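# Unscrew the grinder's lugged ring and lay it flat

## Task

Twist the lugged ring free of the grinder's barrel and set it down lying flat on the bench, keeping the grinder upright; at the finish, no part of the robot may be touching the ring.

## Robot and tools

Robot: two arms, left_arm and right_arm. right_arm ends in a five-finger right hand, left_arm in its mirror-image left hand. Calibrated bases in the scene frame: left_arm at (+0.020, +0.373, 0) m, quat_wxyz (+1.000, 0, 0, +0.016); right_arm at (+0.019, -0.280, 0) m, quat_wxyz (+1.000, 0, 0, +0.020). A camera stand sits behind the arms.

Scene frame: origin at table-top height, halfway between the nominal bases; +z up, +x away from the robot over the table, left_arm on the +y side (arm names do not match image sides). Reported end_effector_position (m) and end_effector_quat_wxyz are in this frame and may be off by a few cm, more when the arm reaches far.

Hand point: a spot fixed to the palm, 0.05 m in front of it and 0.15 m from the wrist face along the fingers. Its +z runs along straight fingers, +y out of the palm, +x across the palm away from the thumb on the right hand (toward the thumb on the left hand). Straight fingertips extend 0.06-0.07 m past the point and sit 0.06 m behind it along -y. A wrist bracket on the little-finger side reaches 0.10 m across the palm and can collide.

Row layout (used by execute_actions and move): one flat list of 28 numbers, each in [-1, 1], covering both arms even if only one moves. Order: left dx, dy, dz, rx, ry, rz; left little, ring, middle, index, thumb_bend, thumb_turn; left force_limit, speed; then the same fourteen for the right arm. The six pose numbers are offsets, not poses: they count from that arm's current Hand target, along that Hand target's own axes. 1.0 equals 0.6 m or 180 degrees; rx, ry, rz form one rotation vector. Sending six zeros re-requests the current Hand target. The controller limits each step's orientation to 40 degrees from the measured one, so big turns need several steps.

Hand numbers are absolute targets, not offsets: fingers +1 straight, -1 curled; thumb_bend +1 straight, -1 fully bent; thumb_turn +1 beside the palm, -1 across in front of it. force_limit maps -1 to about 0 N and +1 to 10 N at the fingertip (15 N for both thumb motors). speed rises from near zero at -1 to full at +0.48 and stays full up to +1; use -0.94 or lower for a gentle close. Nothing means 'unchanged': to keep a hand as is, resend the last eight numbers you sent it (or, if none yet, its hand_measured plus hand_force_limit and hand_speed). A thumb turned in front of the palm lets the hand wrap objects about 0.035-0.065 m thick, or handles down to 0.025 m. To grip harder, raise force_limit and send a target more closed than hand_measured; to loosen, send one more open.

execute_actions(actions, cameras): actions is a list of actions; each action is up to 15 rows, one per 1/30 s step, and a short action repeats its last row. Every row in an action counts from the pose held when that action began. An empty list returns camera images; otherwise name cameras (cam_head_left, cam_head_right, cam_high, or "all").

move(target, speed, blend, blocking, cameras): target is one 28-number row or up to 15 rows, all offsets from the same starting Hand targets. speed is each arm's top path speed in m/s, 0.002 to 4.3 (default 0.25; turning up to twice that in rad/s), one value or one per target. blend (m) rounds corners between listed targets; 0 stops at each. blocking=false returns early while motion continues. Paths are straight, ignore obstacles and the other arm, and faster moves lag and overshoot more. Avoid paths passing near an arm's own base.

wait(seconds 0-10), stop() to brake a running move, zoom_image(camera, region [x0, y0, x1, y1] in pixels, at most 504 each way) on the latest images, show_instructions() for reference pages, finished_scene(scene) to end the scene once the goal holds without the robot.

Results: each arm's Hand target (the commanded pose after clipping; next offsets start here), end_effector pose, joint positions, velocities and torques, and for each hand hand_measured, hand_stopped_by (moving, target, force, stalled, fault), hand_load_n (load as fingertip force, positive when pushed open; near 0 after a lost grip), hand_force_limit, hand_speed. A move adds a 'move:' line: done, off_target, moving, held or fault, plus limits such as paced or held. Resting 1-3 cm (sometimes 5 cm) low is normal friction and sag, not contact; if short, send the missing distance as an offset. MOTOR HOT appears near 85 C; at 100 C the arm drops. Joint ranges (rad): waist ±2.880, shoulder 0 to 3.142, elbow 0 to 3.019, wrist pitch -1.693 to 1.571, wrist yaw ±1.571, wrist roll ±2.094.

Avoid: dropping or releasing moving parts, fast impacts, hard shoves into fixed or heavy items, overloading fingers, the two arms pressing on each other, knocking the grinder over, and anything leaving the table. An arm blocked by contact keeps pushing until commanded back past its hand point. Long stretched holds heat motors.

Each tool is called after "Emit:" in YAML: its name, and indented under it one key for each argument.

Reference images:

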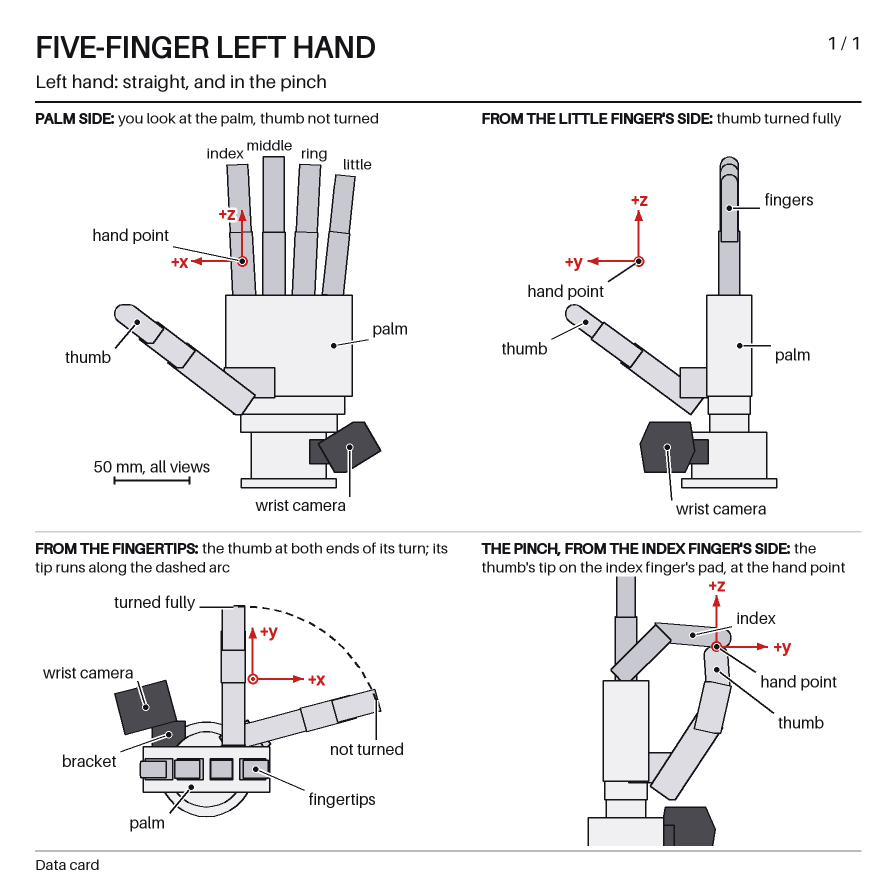

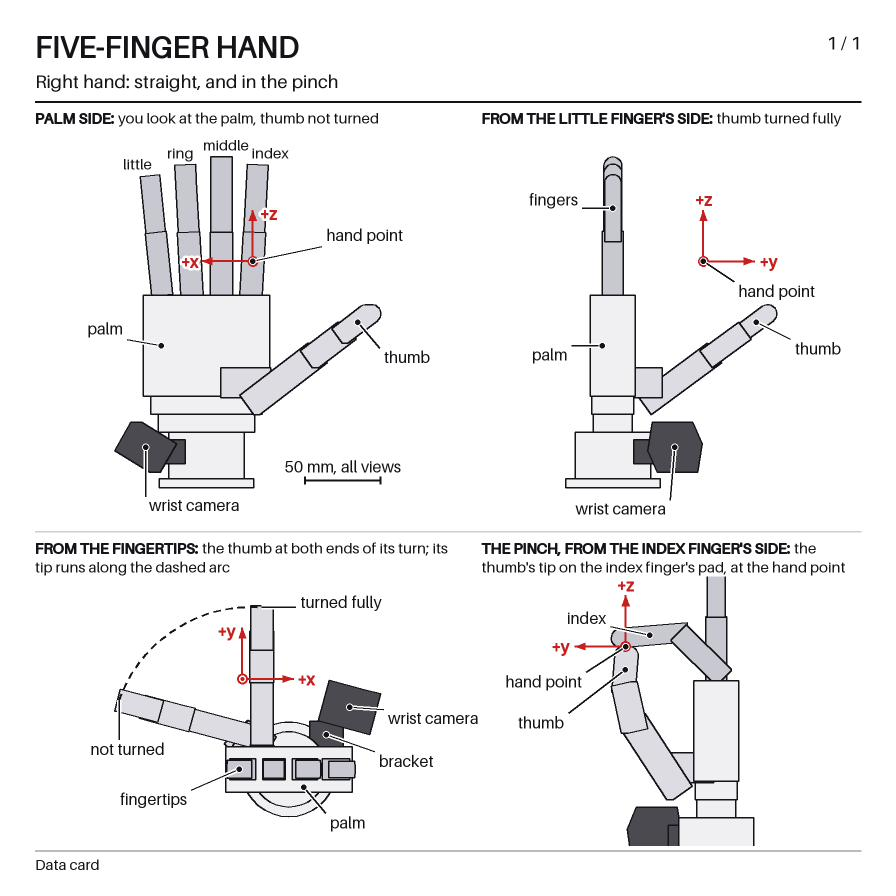

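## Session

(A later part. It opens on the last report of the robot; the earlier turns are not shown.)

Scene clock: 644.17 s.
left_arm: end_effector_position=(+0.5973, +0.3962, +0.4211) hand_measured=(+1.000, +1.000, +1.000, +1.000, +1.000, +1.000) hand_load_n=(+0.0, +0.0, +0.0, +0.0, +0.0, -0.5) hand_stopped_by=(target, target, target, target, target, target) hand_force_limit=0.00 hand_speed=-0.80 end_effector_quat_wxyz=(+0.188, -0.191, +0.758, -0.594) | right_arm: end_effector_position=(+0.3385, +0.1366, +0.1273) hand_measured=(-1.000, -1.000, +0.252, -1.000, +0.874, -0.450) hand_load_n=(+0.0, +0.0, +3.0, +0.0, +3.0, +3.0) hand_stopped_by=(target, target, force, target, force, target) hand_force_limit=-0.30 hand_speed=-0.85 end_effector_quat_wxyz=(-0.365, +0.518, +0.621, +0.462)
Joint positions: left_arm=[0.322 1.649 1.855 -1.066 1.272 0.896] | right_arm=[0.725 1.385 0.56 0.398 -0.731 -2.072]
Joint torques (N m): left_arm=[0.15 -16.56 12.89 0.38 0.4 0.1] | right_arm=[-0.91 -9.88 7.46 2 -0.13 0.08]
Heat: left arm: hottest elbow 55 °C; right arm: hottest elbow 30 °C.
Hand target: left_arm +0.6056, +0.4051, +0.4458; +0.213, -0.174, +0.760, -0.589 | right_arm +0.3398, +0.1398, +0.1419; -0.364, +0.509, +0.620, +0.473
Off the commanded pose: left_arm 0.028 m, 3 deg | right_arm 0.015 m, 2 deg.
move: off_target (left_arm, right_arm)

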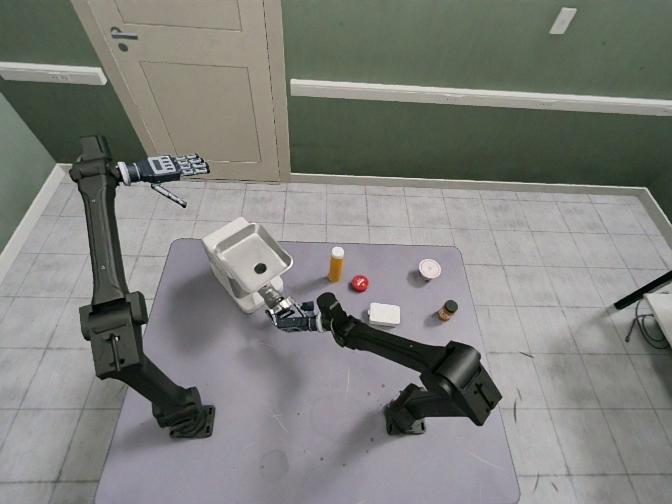

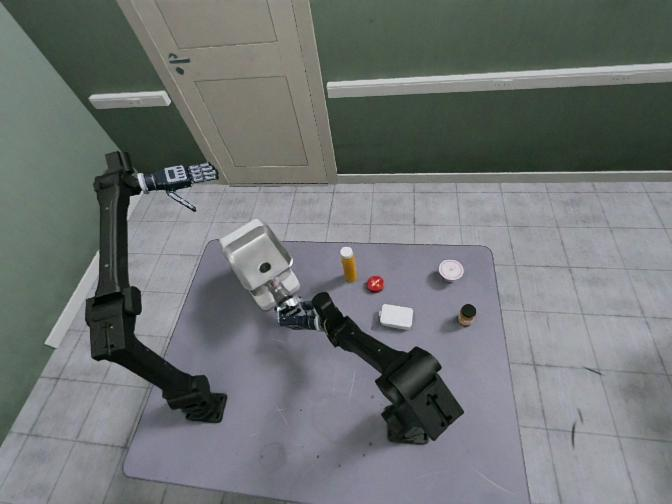

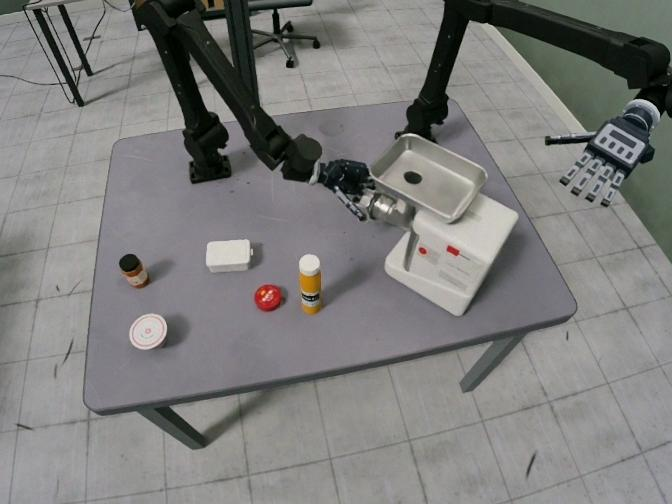

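Emit:
move:
  target:
    - [0,0,0,0,0,0,1,1,1,1,1,1,0,-0.8,0,0,0,0,0,0,-1,-1,0.02,-1,0.72,-0.45,0.0,-0.9]
    - [0,0,0,0,0,0,1,1,1,1,1,1,0,-0.8,0,-0.08,-0.06,0,0,0,-1,-1,0.02,-1,0.72,-0.45,0.0,-0.9]
  speed: [0.05,0.07]
  cameras: ["all"]

Emit:
zoom_image:
  camera: "cam_head_left"
  region: [248, 270, 338, 360]

Emit:
zoom_image:
  camera: "cam_high"
  region: [332, 164, 422, 254]

Scene clock: 654.47 s.
left_arm: end_effector_position=(+0.5973, +0.3962, +0.4211) hand_measured=(+1.000, +1.000, +1.000, +1.000, +1.000, +1.000) hand_load_n=(+0.0, +0.0, +0.0, +0.0, +0.0, +0.0) hand_stopped_by=(target, target, target, target, target, target) hand_force_limit=0.00 hand_speed=-0.80 end_effector_quat_wxyz=(+0.188, -0.191, +0.758, -0.594) | right_arm: end_effector_position=(+0.2959, +0.0980, +0.1270) hand_measured=(-1.000, -1.000, +0.246, -1.000, +0.864, -0.450) hand_load_n=(+0.0, +0.0, +6.5, +0.0, +8.0, +4.5) hand_stopped_by=(target, target, force, target, force, target) hand_force_limit=0.00 hand_speed=-0.90 end_effector_quat_wxyz=(-0.362, +0.523, +0.618, +0.463)
Joint positions: left_arm=[0.322 1.649 1.855 -1.066 1.272 0.896] | right_arm=[0.738 1.216 0.414 0.382 -0.708 -2.059]
Joint torques (N m): left_arm=[0.15 -16.38 12.9 0.47 0.39 0.11] | right_arm=[-0.03 -7.71 7.53 1.94 -0.12 0.06]
Heat: left arm: hottest elbow 55 °C; right arm: hottest elbow 31 °C.
Hand target: left_arm +0.6056, +0.4051, +0.4458; +0.213, -0.174, +0.760, -0.589 | right_arm +0.2919, +0.1038, +0.1419; -0.364, +0.509, +0.620, +0.473
Off the commanded pose: left_arm 0.028 m, 3 deg | right_arm 0.017 m, 2 deg.
move: off_target (left_arm, right_arm)

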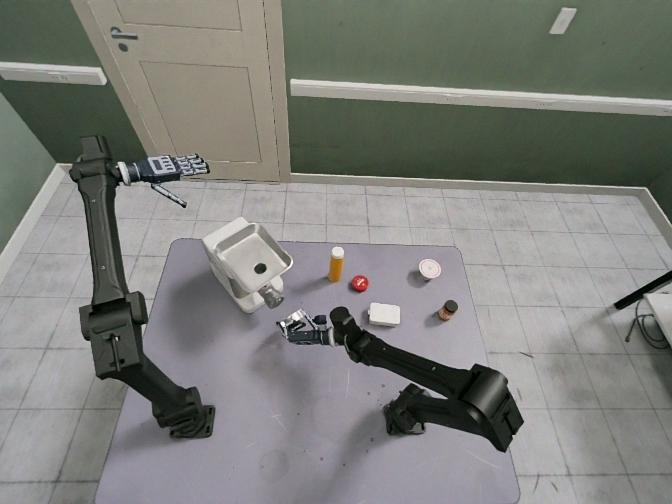

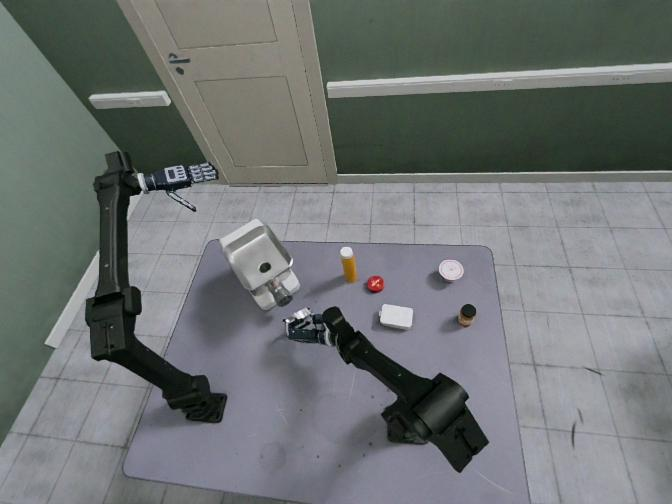

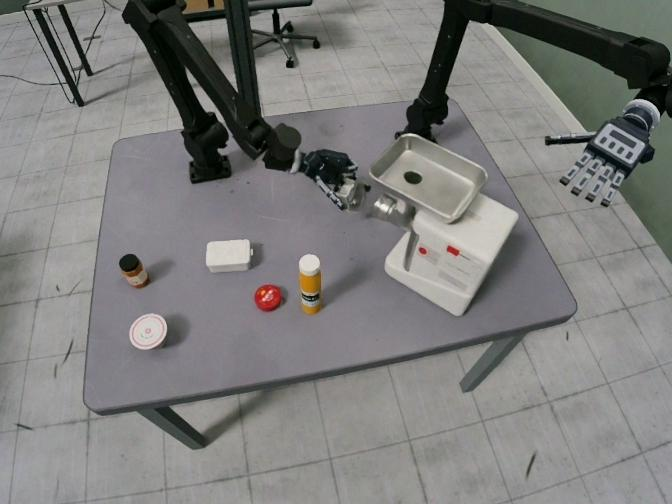

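Scaled by 5.600 from the camera's 672x504 image, which has a finer 960x720 frame.

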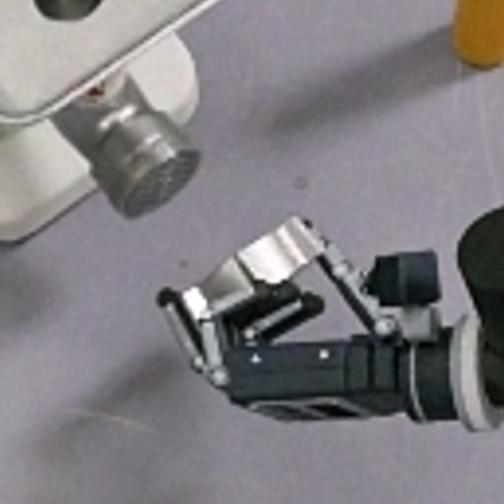

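Scaled by 5.600 from the camera's 672x504 image, which has a finer 960x720 frame.

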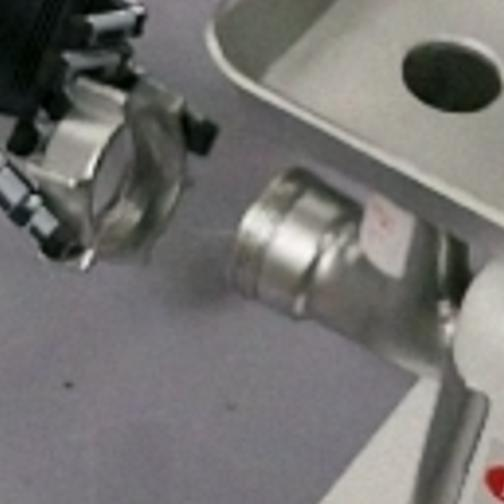

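Emit:
move:
  target: [0,0,0,0,0,0,1,1,1,1,1,1,0,-0.8,0.0085,0.021,-0.1491,-0.0717,-0.1067,0.5609,-1,-1,0.02,-1,0.72,-0.45,0.0,-0.9]
  speed: 0.25
  cameras: ["all"]

Emit:
zoom_image:
  camera: "cam_head_left"
  region: [248, 290, 358, 400]

Emit:
zoom_image:
  camera: "cam_high"
  region: [292, 154, 392, 254]

Scene clock: 660.33 s.
left_arm: end_effector_position=(+0.5973, +0.3962, +0.4211) hand_measured=(+1.000, +1.000, +1.000, +1.000, +1.000, +1.000) hand_load_n=(+0.0, +0.0, +0.0, +0.0, +0.0, +0.0) hand_stopped_by=(target, target, target, target, target, target) hand_force_limit=0.00 hand_speed=-0.80 end_effector_quat_wxyz=(+0.188, -0.191, +0.758, -0.594) | right_arm: end_effector_position=(+0.2770, +0.0100, +0.1476) hand_measured=(-1.000, -1.000, +0.246, -1.000, +0.866, -0.450) hand_load_n=(+0.0, +0.0, +7.0, +0.0, +8.5, +2.5) hand_stopped_by=(target, target, force, target, force, target) hand_force_limit=0.00 hand_speed=-0.90 end_effector_quat_wxyz=(-0.433, +0.901, +0.003, -0.018)
Joint positions: left_arm=[0.322 1.649 1.855 -1.066 1.272 0.896] | right_arm=[0.498 1.199 0.853 -0.689 -0.758 -0.82]
Joint torques (N m): left_arm=[-0.15 -16.44 13.08 0.55 0.41 0.11] | right_arm=[-2.08 -6.36 13.7 1.1 -0.74 0.22]
Heat: left arm: hottest elbow 55 °C; right arm: hottest elbow 32 °C.
Hand target: left_arm +0.6056, +0.4051, +0.4458; +0.213, -0.174, +0.760, -0.589 | right_arm +0.3003, +0.0199, +0.1750; -0.448, +0.894, +0.000, +0.001
Off the commanded pose: left_arm 0.028 m, 3 deg | right_arm 0.037 m, 3 deg.
move: off_target (left_arm, right_arm)

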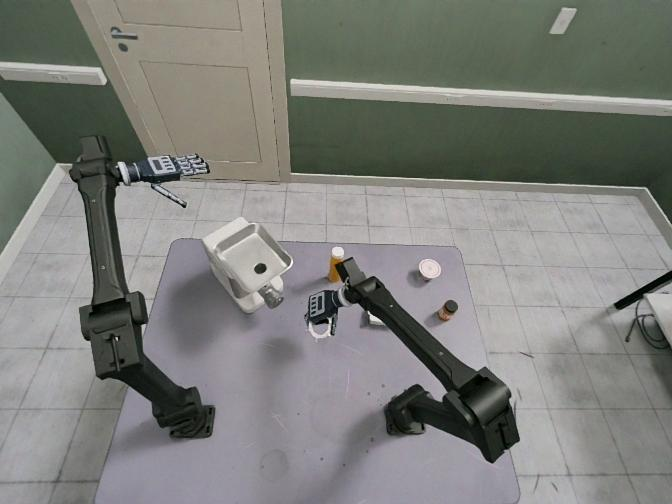

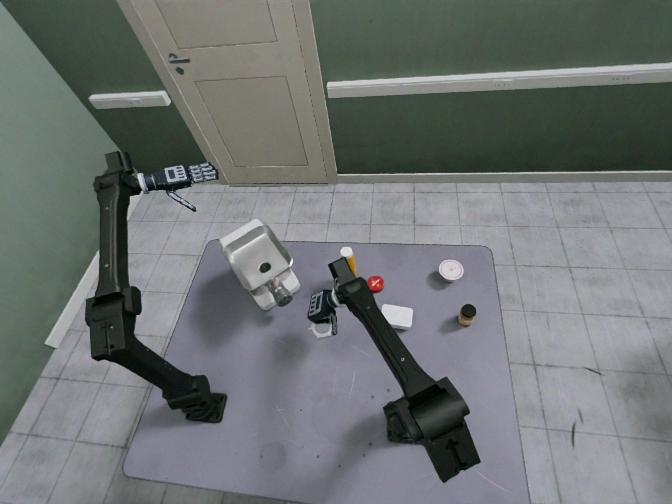

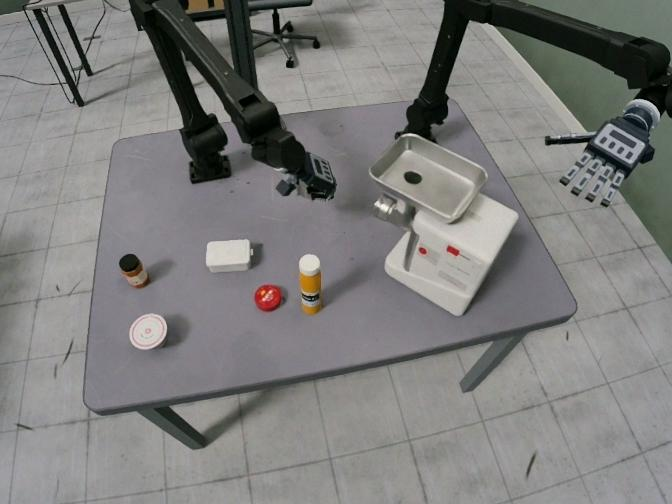

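Scaled by 4.582 from the camera's 672x504 image, which has a finer 960x720 frame.

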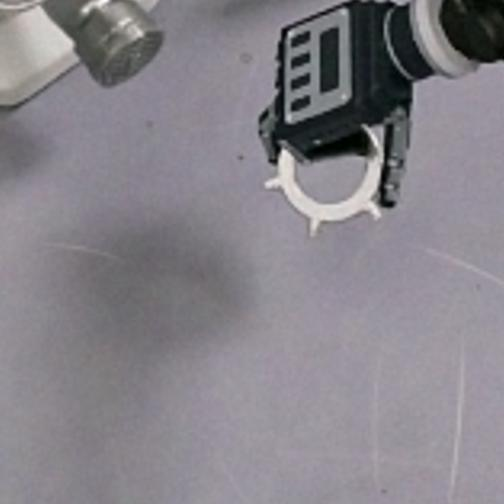

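Scaled by 5.040 from the camera's 672x504 image, which has a finer 960x720 frame.

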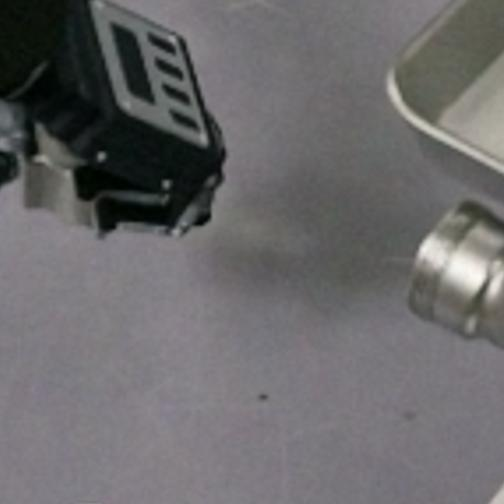

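Emit:
zoom_image:
  camera: "cam_high"
  region: [290, 176, 340, 214]

Emit:
zoom_image:
  camera: "cam_head_left"
  region: [295, 310, 345, 350]

Emit:
zoom_image:
  camera: "cam_head_right"
  region: [295, 310, 345, 350]

Scaled by 10.080 from the camera's 672x504 image, which has a finer 960x720 frame.

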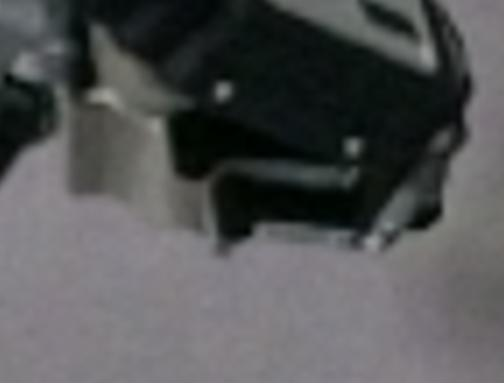

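Scaled by 10.080 from the camera's 672x504 image, which has a finer 960x720 frame.

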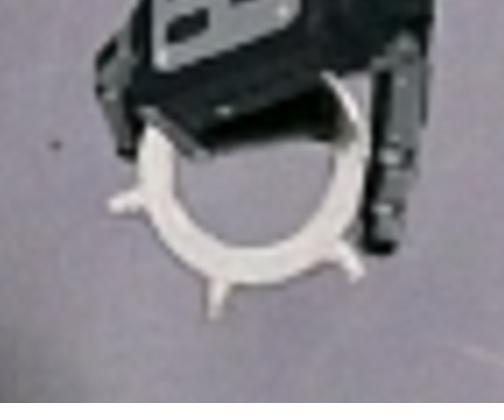

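Scaled by 10.080 from the camera's 672x504 image, which has a finer 960x720 frame.

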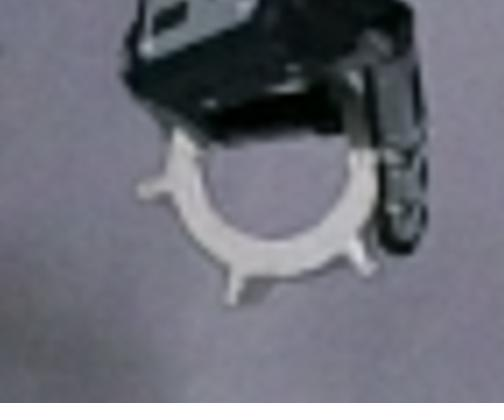

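Emit:
move:
  target: [0,0,0,0,0,0,1,1,1,1,1,1,0,-0.8,0,0.1093,0.082,0,-0.06,0.08,-1,-1,0.02,-1,0.72,-0.45,0.0,-0.9]
  speed: 0.1
  cameras: ["all"]

Emit:
zoom_image:
  camera: "cam_head_left"
  region: [290, 310, 350, 360]

Emit:
zoom_image:
  camera: "cam_high"
  region: [282, 186, 342, 236]

Scene clock: 665.57 s.
left_arm: end_effector_position=(+0.5973, +0.3962, +0.4211) hand_measured=(+1.000, +1.000, +1.000, +1.000, +1.000, +1.000) hand_load_n=(+0.0, +0.0, +0.0, +0.0, +0.0, -0.5) hand_stopped_by=(target, target, target, target, target, target) hand_force_limit=0.00 hand_speed=-0.80 end_effector_quat_wxyz=(+0.188, -0.191, +0.758, -0.594) | right_arm: end_effector_position=(+0.2744, +0.0104, +0.0762) hand_measured=(-1.000, -1.000, +0.246, -1.000, +0.866, -0.450) hand_load_n=(+0.0, +0.0, +7.0, +0.0, +8.0, +2.0) hand_stopped_by=(target, target, force, target, force, target) hand_force_limit=0.00 hand_speed=-0.90 end_effector_quat_wxyz=(-0.427, +0.888, -0.068, -0.157)
Joint positions: left_arm=[0.322 1.649 1.855 -1.066 1.272 0.896] | right_arm=[0.437 1.472 0.863 -0.69 -0.917 -0.806]
Joint torques (N m): left_arm=[-0.03 -16.67 12.9 0.43 0.4 0.07] | right_arm=[-2.14 -9.05 11.4 1.06 -0.95 0.27]
Heat: left arm: hottest elbow 55 °C; right arm: hottest elbow 32 °C.
Hand target: left_arm +0.6056, +0.4051, +0.4458; +0.213, -0.174, +0.760, -0.589 | right_arm +0.3003, +0.0200, +0.0931; -0.442, +0.883, -0.070, -0.140
Off the commanded pose: left_arm 0.028 m, 3 deg | right_arm 0.032 m, 3 deg.
move: off_target (left_arm, right_arm)

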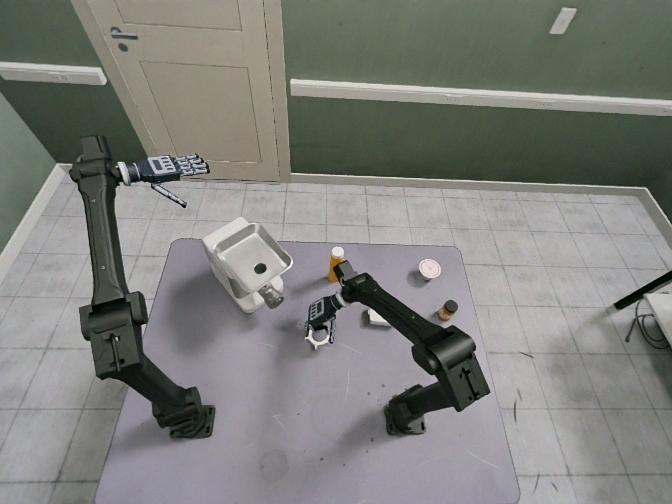

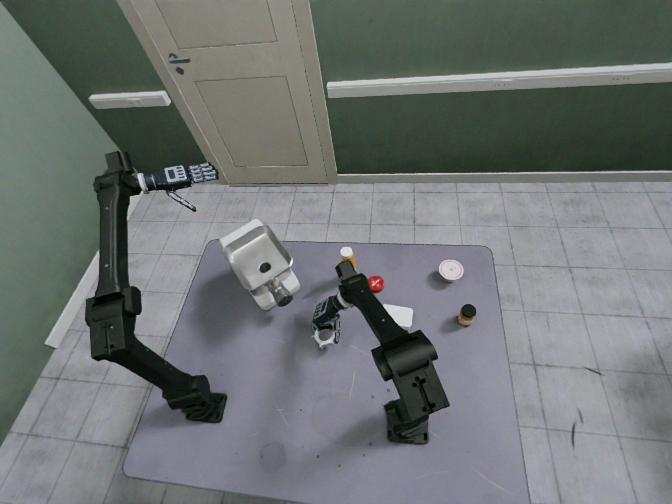

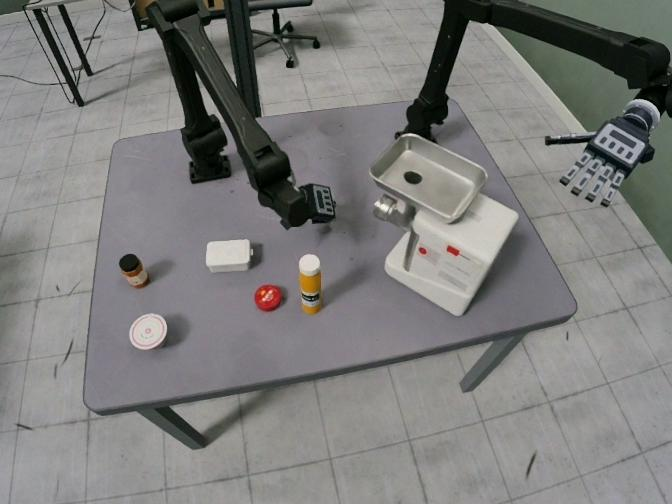

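Scaled by 8.400 from the camera's 672x504 image, which has a finer 960x720 frame.

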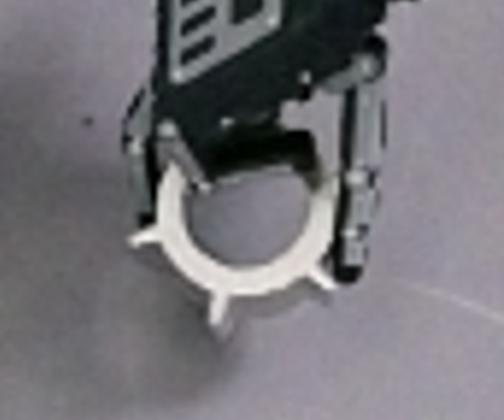

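Scaled by 8.400 from the camera's 672x504 image, which has a finer 960x720 frame.

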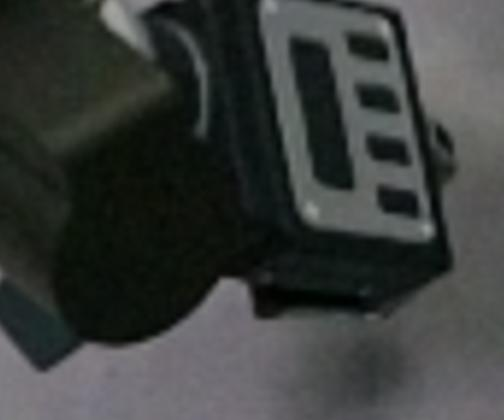

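Emit:
move:
  target: [0,0,0,0,0,0,1,1,1,1,1,1,0,-0.8,0.0129,0.0317,0.0237,0,0,0,-1,-1,0.02,-1,0.72,-0.45,0.0,-0.9]
  speed: 0.04
  cameras: ["all"]

Emit:
zoom_image:
  camera: "cam_head_left"
  region: [290, 310, 350, 360]

Emit:
zoom_image:
  camera: "cam_head_right"
  region: [290, 310, 350, 360]

Scene clock: 668.00 s.
left_arm: end_effector_position=(+0.5973, +0.3962, +0.4211) hand_measured=(+1.000, +1.000, +1.000, +1.000, +1.000, +1.000) hand_load_n=(+0.0, +0.0, +0.0, +0.0, +0.0, +0.0) hand_stopped_by=(target, target, target, target, target, target) hand_force_limit=0.00 hand_speed=-0.80 end_effector_quat_wxyz=(+0.188, -0.191, +0.758, -0.594) | right_arm: end_effector_position=(+0.2856, +0.0163, +0.0613) hand_measured=(-1.000, -1.000, +0.246, -1.000, +0.866, -0.450) hand_load_n=(+0.0, +0.0, +6.5, +0.0, +8.0, +2.0) hand_stopped_by=(target, target, force, target, force, target) hand_force_limit=0.00 hand_speed=-0.90 end_effector_quat_wxyz=(-0.433, +0.887, -0.062, -0.147)
Joint positions: left_arm=[0.322 1.649 1.855 -1.066 1.272 0.896] | right_arm=[0.437 1.516 0.863 -0.62 -0.917 -0.806]
Joint torques (N m): left_arm=[-0.15 -16.26 12.94 0.5 0.42 0.1] | right_arm=[-2.14 -9.41 8.98 1.29 -0.92 0.27]
Heat: left arm: hottest elbow 55 °C; right arm: hottest elbow 33 °C.
Hand target: left_arm +0.6056, +0.4051, +0.4458; +0.213, -0.174, +0.760, -0.589 | right_arm +0.3004, +0.0200, +0.0681; -0.442, +0.883, -0.070, -0.139
Off the commanded pose: left_arm 0.028 m, 3 deg | right_arm 0.017 m, 2 deg.
move: off_target (left_arm, right_arm)

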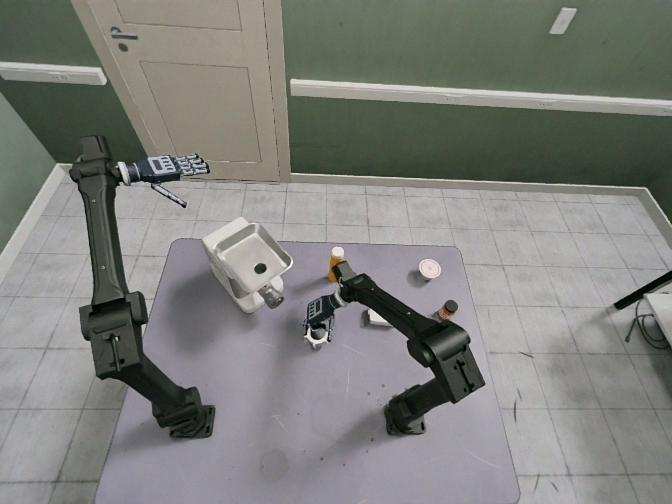

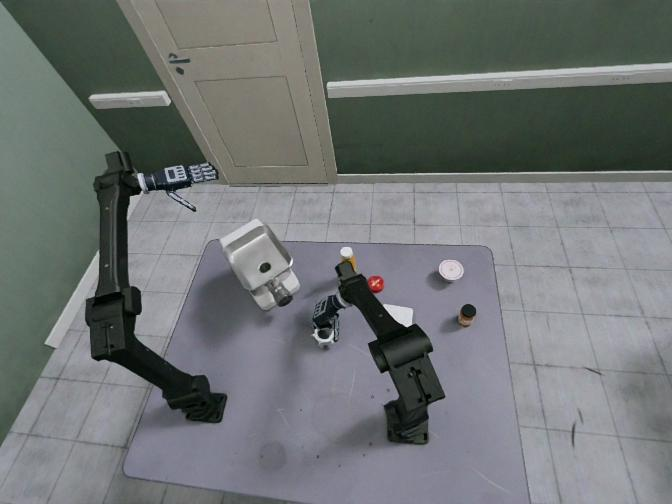

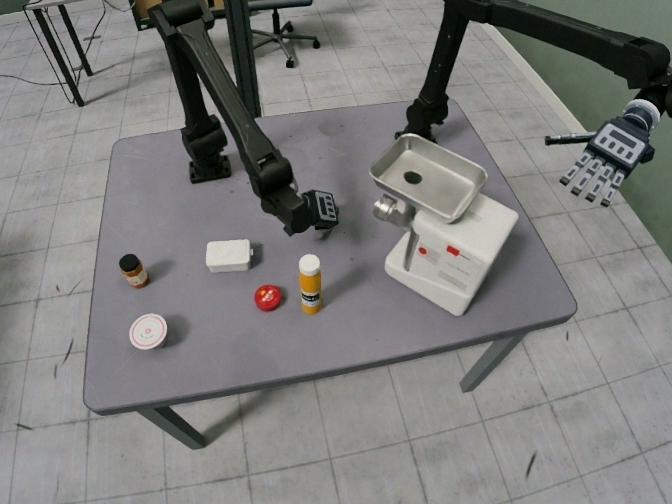

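Scaled by 8.400 from the camera's 672x504 image, which has a finer 960x720 frame.

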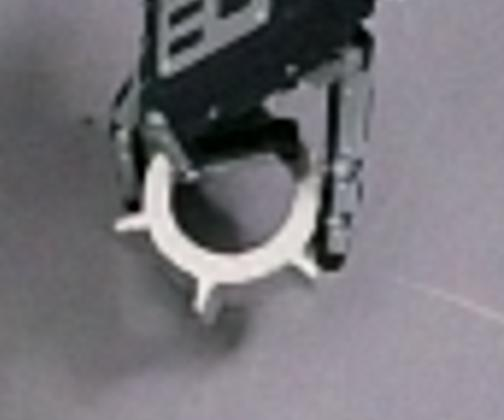

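Scaled by 8.400 from the camera's 672x504 image, which has a finer 960x720 frame.

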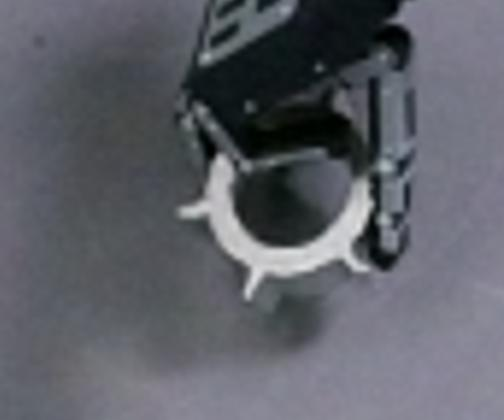

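Emit:
move:
  target: [0,0,0,0,0,0,1,1,1,1,1,1,0,-0.8,0.0093,0.0228,0.0171,0,0,0,-1,-1,0.02,-1,0.72,-0.45,0.0,-0.9]
  speed: 0.03
  cameras: ["all"]

Emit:
zoom_image:
  camera: "cam_head_left"
  region: [290, 310, 350, 360]

Emit:
zoom_image:
  camera: "cam_head_right"
  region: [290, 310, 350, 360]

Emit:
zoom_image:
  camera: "cam_high"
  region: [282, 196, 342, 246]

Scene clock: 671.73 s.
left_arm: end_effector_position=(+0.5973, +0.3962, +0.4211) hand_measured=(+1.000, +1.000, +1.000, +1.000, +1.000, +1.000) hand_load_n=(+0.0, +0.0, +0.0, +0.0, +0.0, +0.0) hand_stopped_by=(target, target, target, target, target, target) hand_force_limit=0.00 hand_speed=-0.80 end_effector_quat_wxyz=(+0.188, -0.191, +0.758, -0.594) | right_arm: end_effector_position=(+0.2937, +0.0205, +0.0493) hand_measured=(-1.000, -1.000, +0.246, -1.000, +0.866, -0.450) hand_load_n=(+0.0, +0.0, +7.0, +0.0, +8.5, +2.0) hand_stopped_by=(target, target, force, target, force, target) hand_force_limit=0.00 hand_speed=-0.90 end_effector_quat_wxyz=(-0.438, +0.886, -0.058, -0.139)
Joint positions: left_arm=[0.322 1.649 1.855 -1.066 1.272 0.896] | right_arm=[0.437 1.549 0.863 -0.566 -0.917 -0.805]
Joint torques (N m): left_arm=[-0.38 -16.38 13.04 0.57 0.41 0.11] | right_arm=[-2.08 -9.64 7.34 1.31 -0.92 0.26]
Heat: left arm: hottest elbow 55 °C; right arm: hottest elbow 33 °C.
Hand target: left_arm +0.6056, +0.4051, +0.4458; +0.213, -0.174, +0.760, -0.589 | right_arm +0.3004, +0.0200, +0.0502; -0.442, +0.883, -0.070, -0.139
Off the commanded pose: left_arm 0.028 m, 3 deg | right_arm 0.007 m, 2 deg.
move: off_target (left_arm)

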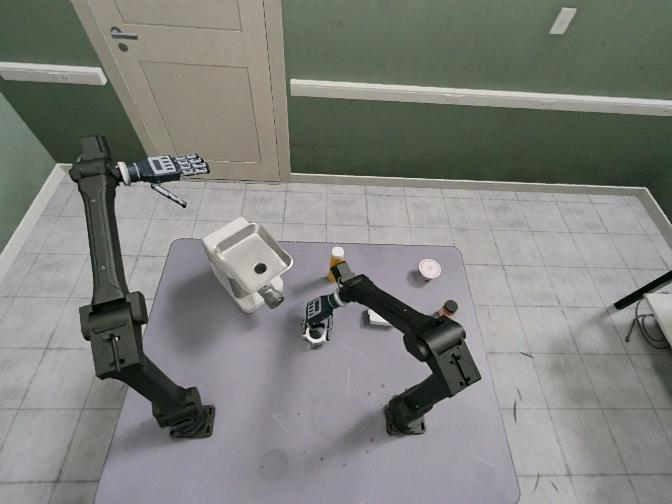

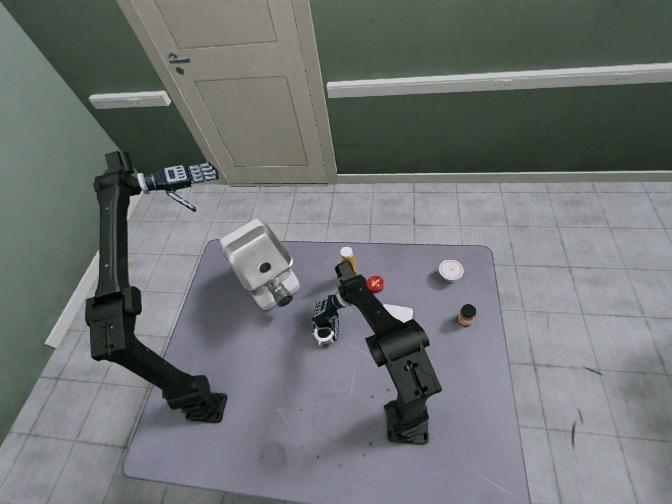

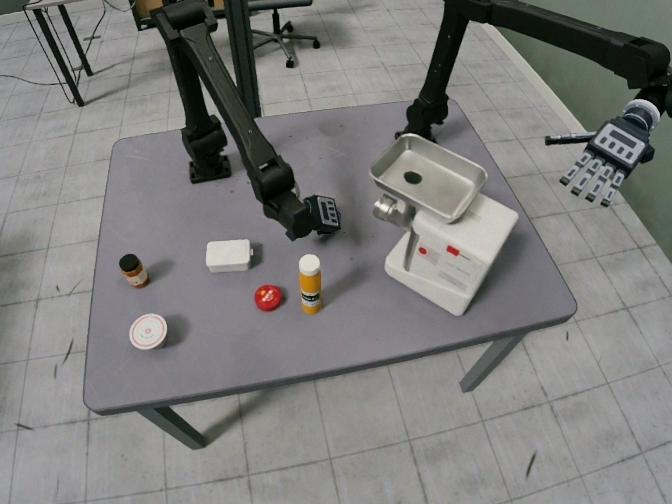

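Scaled by 8.400 from the camera's 672x504 image, which has a finer 960x720 frame.

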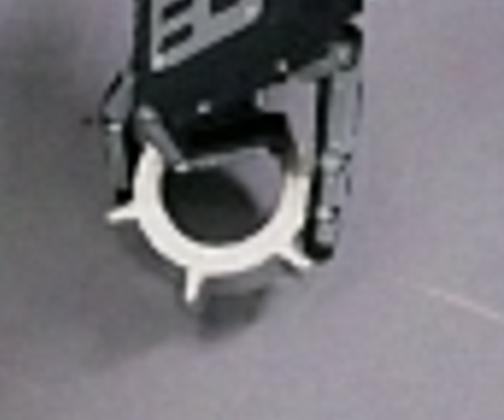

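Scaled by 8.400 from the camera's 672x504 image, which has a finer 960x720 frame.

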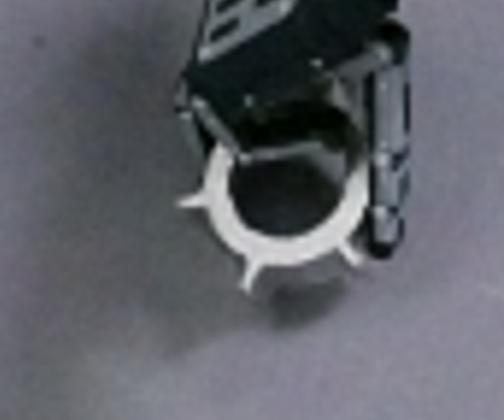

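Scaled by 8.400 from the camera's 672x504 image, which has a finer 960x720 frame.

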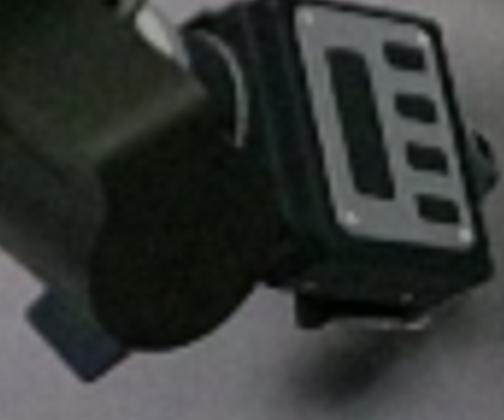

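Emit:
move:
  target: [0,0,0,0,0,0,1,1,1,1,1,1,0,-0.8,0.0062,0.0152,0.0114,0,0,0,-1,-1,0.02,-1,0.72,-0.45,0.0,-0.9]
  speed: 0.02
  cameras: ["all"]

Emit:
zoom_image:
  camera: "cam_head_left"
  region: [290, 310, 350, 360]

Emit:
zoom_image:
  camera: "cam_high"
  region: [282, 196, 342, 246]

Scene clock: 672.97 s.
left_arm: end_effector_position=(+0.5973, +0.3962, +0.4211) hand_measured=(+1.000, +1.000, +1.000, +1.000, +1.000, +1.000) hand_load_n=(+0.0, +0.0, +0.0, +0.0, +0.0, +0.0) hand_stopped_by=(target, target, target, target, target, target) hand_force_limit=0.00 hand_speed=-0.80 end_effector_quat_wxyz=(+0.188, -0.191, +0.758, -0.594) | right_arm: end_effector_position=(+0.2966, +0.0232, +0.0443) hand_measured=(-1.000, -1.000, +0.246, -1.000, +0.866, -0.450) hand_load_n=(+0.0, +0.0, +6.0, +0.0, +9.0, +2.0) hand_stopped_by=(target, target, force, target, force, target) hand_force_limit=0.00 hand_speed=-0.90 end_effector_quat_wxyz=(-0.443, +0.884, -0.056, -0.137)
Joint positions: left_arm=[0.322 1.649 1.855 -1.066 1.272 0.896] | right_arm=[0.437 1.564 0.859 -0.533 -0.923 -0.798]
Joint torques (N m): left_arm=[-0.09 -16.21 12.96 0.5 0.4 0.09] | right_arm=[-2.14 -9 6.58 1.46 -0.68 0.22]
Heat: left arm: hottest elbow 55 °C; right arm: hottest elbow 33 °C.
Hand target: left_arm +0.6056, +0.4051, +0.4458; +0.213, -0.174, +0.760, -0.589 | right_arm +0.3004, +0.0201, +0.0382; -0.442, +0.883, -0.070, -0.139
Off the commanded pose: left_arm 0.028 m, 3 deg | right_arm 0.008 m, 2 deg.
move: off_target (left_arm)

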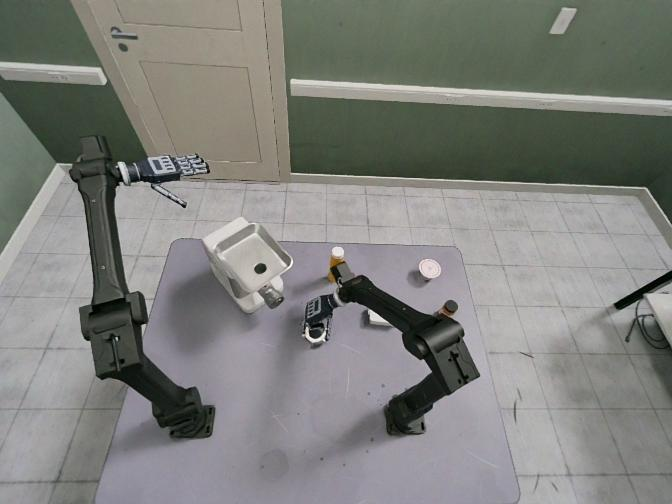

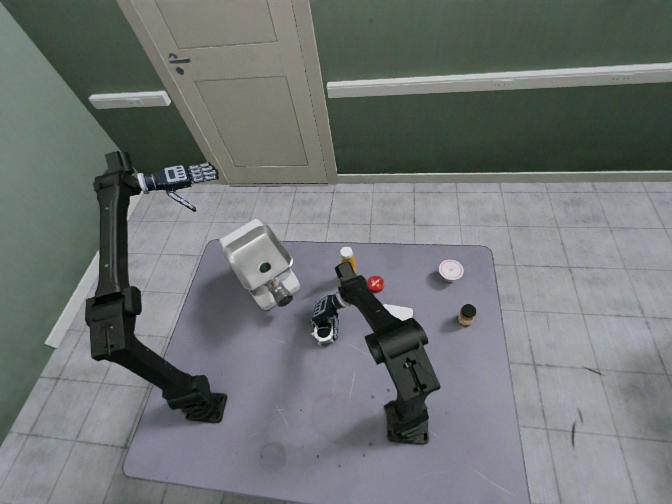

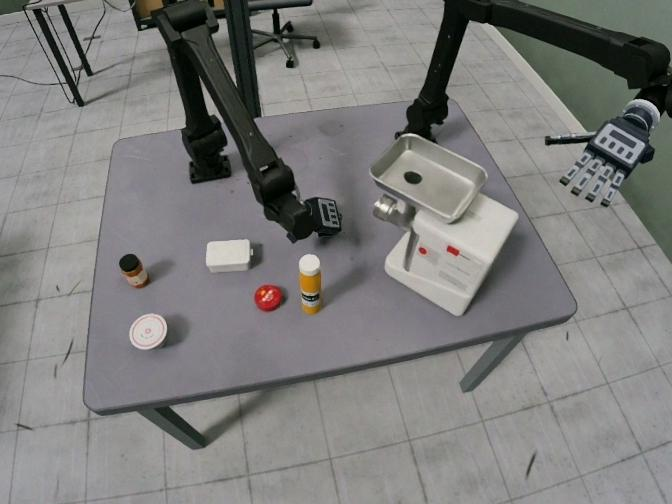

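Scaled by 8.400 from the camera's 672x504 image, which has a finer 960x720 frame.

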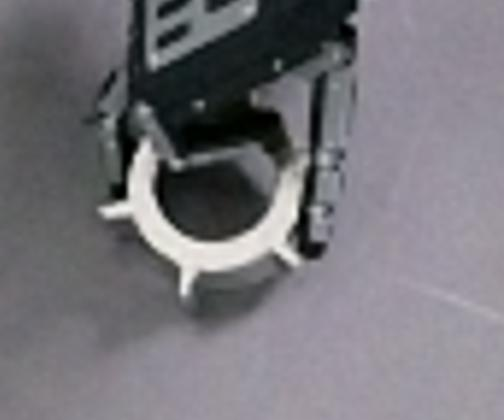

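Scaled by 8.400 from the camera's 672x504 image, which has a finer 960x720 frame.

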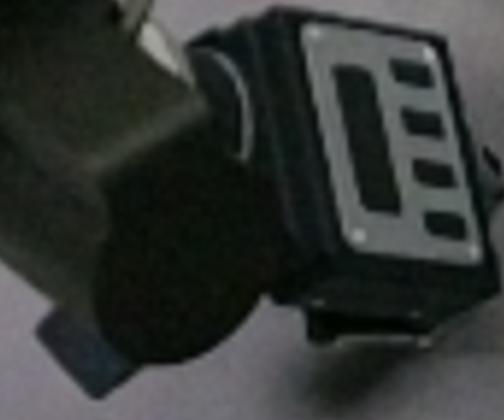

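Emit:
move:
  target: [0,0,0,0,0,0,1,1,1,1,1,1,0,-0.8,0.0062,0.0152,0.0114,0,0,0,-1,-1,0.02,-1,0.72,-0.45,0.0,-0.9]
  speed: 0.02
  cameras: ["all"]

Emit:
zoom_image:
  camera: "cam_head_left"
  region: [290, 310, 350, 360]

Emit:
zoom_image:
  camera: "cam_high"
  region: [282, 196, 342, 246]

Scene clock: 674.30 s.
left_arm: end_effector_position=(+0.5973, +0.3962, +0.4211) hand_measured=(+1.000, +1.000, +1.000, +1.000, +1.000, +1.000) hand_load_n=(+0.0, +0.0, +0.0, +0.0, +0.0, +0.0) hand_stopped_by=(target, target, target, target, target, target) hand_force_limit=0.00 hand_speed=-0.80 end_effector_quat_wxyz=(+0.188, -0.191, +0.758, -0.594) | right_arm: end_effector_position=(+0.2978, +0.0262, +0.0423) hand_measured=(-1.000, -1.000, +0.246, -1.000, +0.866, -0.450) hand_load_n=(+0.0, +0.0, +5.5, +0.0, +9.0, +2.5) hand_stopped_by=(target, target, force, target, force, target) hand_force_limit=0.00 hand_speed=-0.90 end_effector_quat_wxyz=(-0.451, +0.880, -0.057, -0.137)
Joint positions: left_arm=[0.322 1.649 1.855 -1.066 1.272 0.896] | right_arm=[0.437 1.572 0.853 -0.502 -0.936 -0.785]
Joint torques (N m): left_arm=[-0.15 -16.21 12.9 0.54 0.4 0.09] | right_arm=[-2.02 -7.65 6.04 1.65 -0.11 0.1]
Heat: left arm: hottest elbow 55 °C; right arm: hottest elbow 33 °C.
Hand target: left_arm +0.6056, +0.4051, +0.4458; +0.213, -0.174, +0.760, -0.589 | right_arm +0.3004, +0.0201, +0.0261; -0.442, +0.883, -0.070, -0.139
Off the commanded pose: left_arm 0.028 m, 3 deg | right_arm 0.017 m, 2 deg.
move: off_target (left_arm, right_arm)

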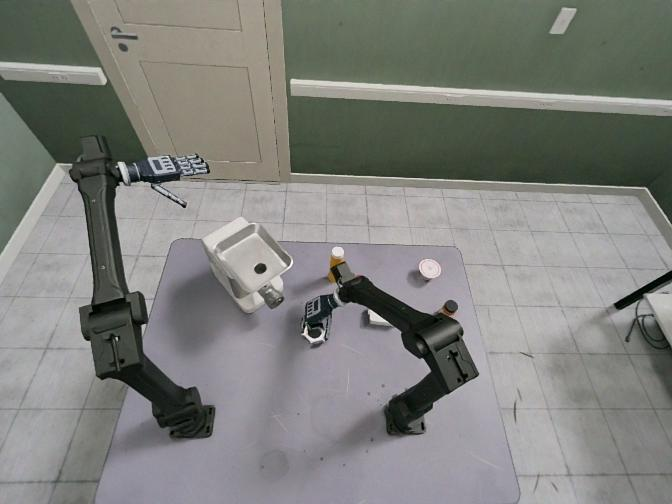

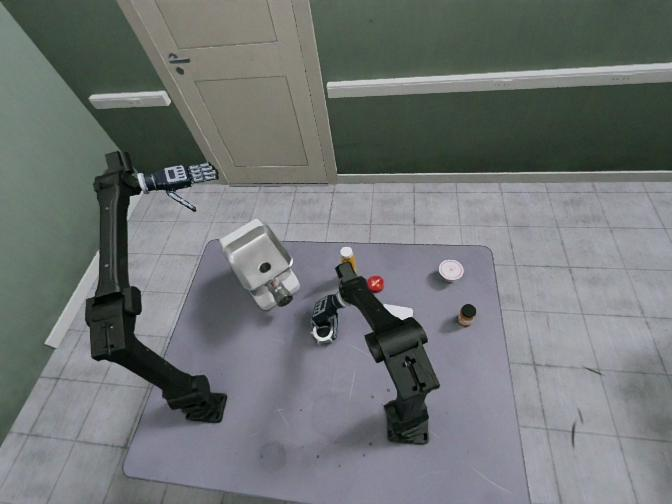

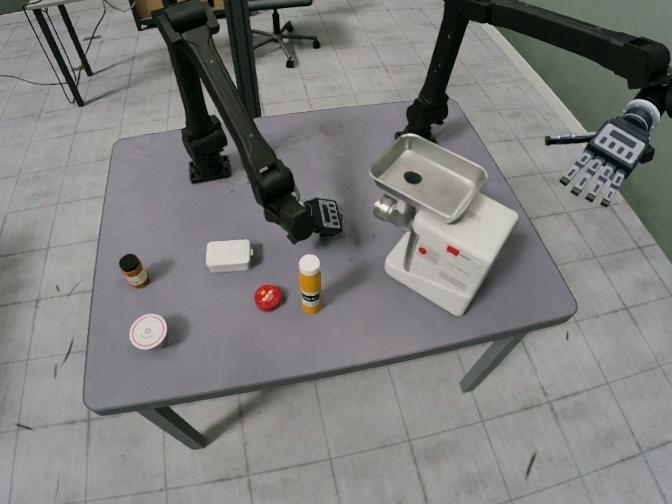

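Scaled by 8.400 from the camera's 672x504 image, which has a finer 960x720 frame.

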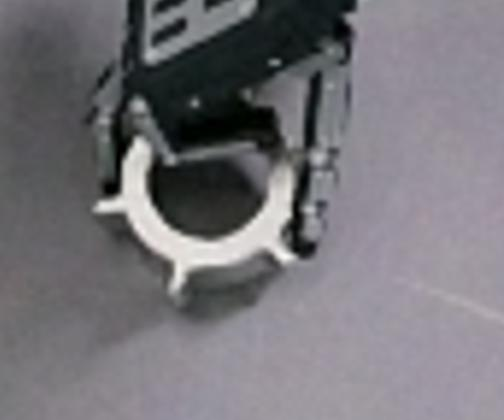

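Scaled by 8.400 from the camera's 672x504 image, which has a finer 960x720 frame.

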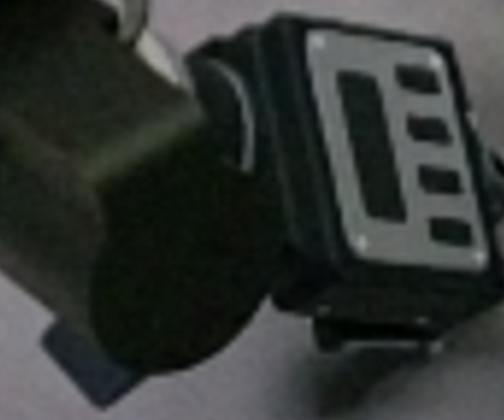

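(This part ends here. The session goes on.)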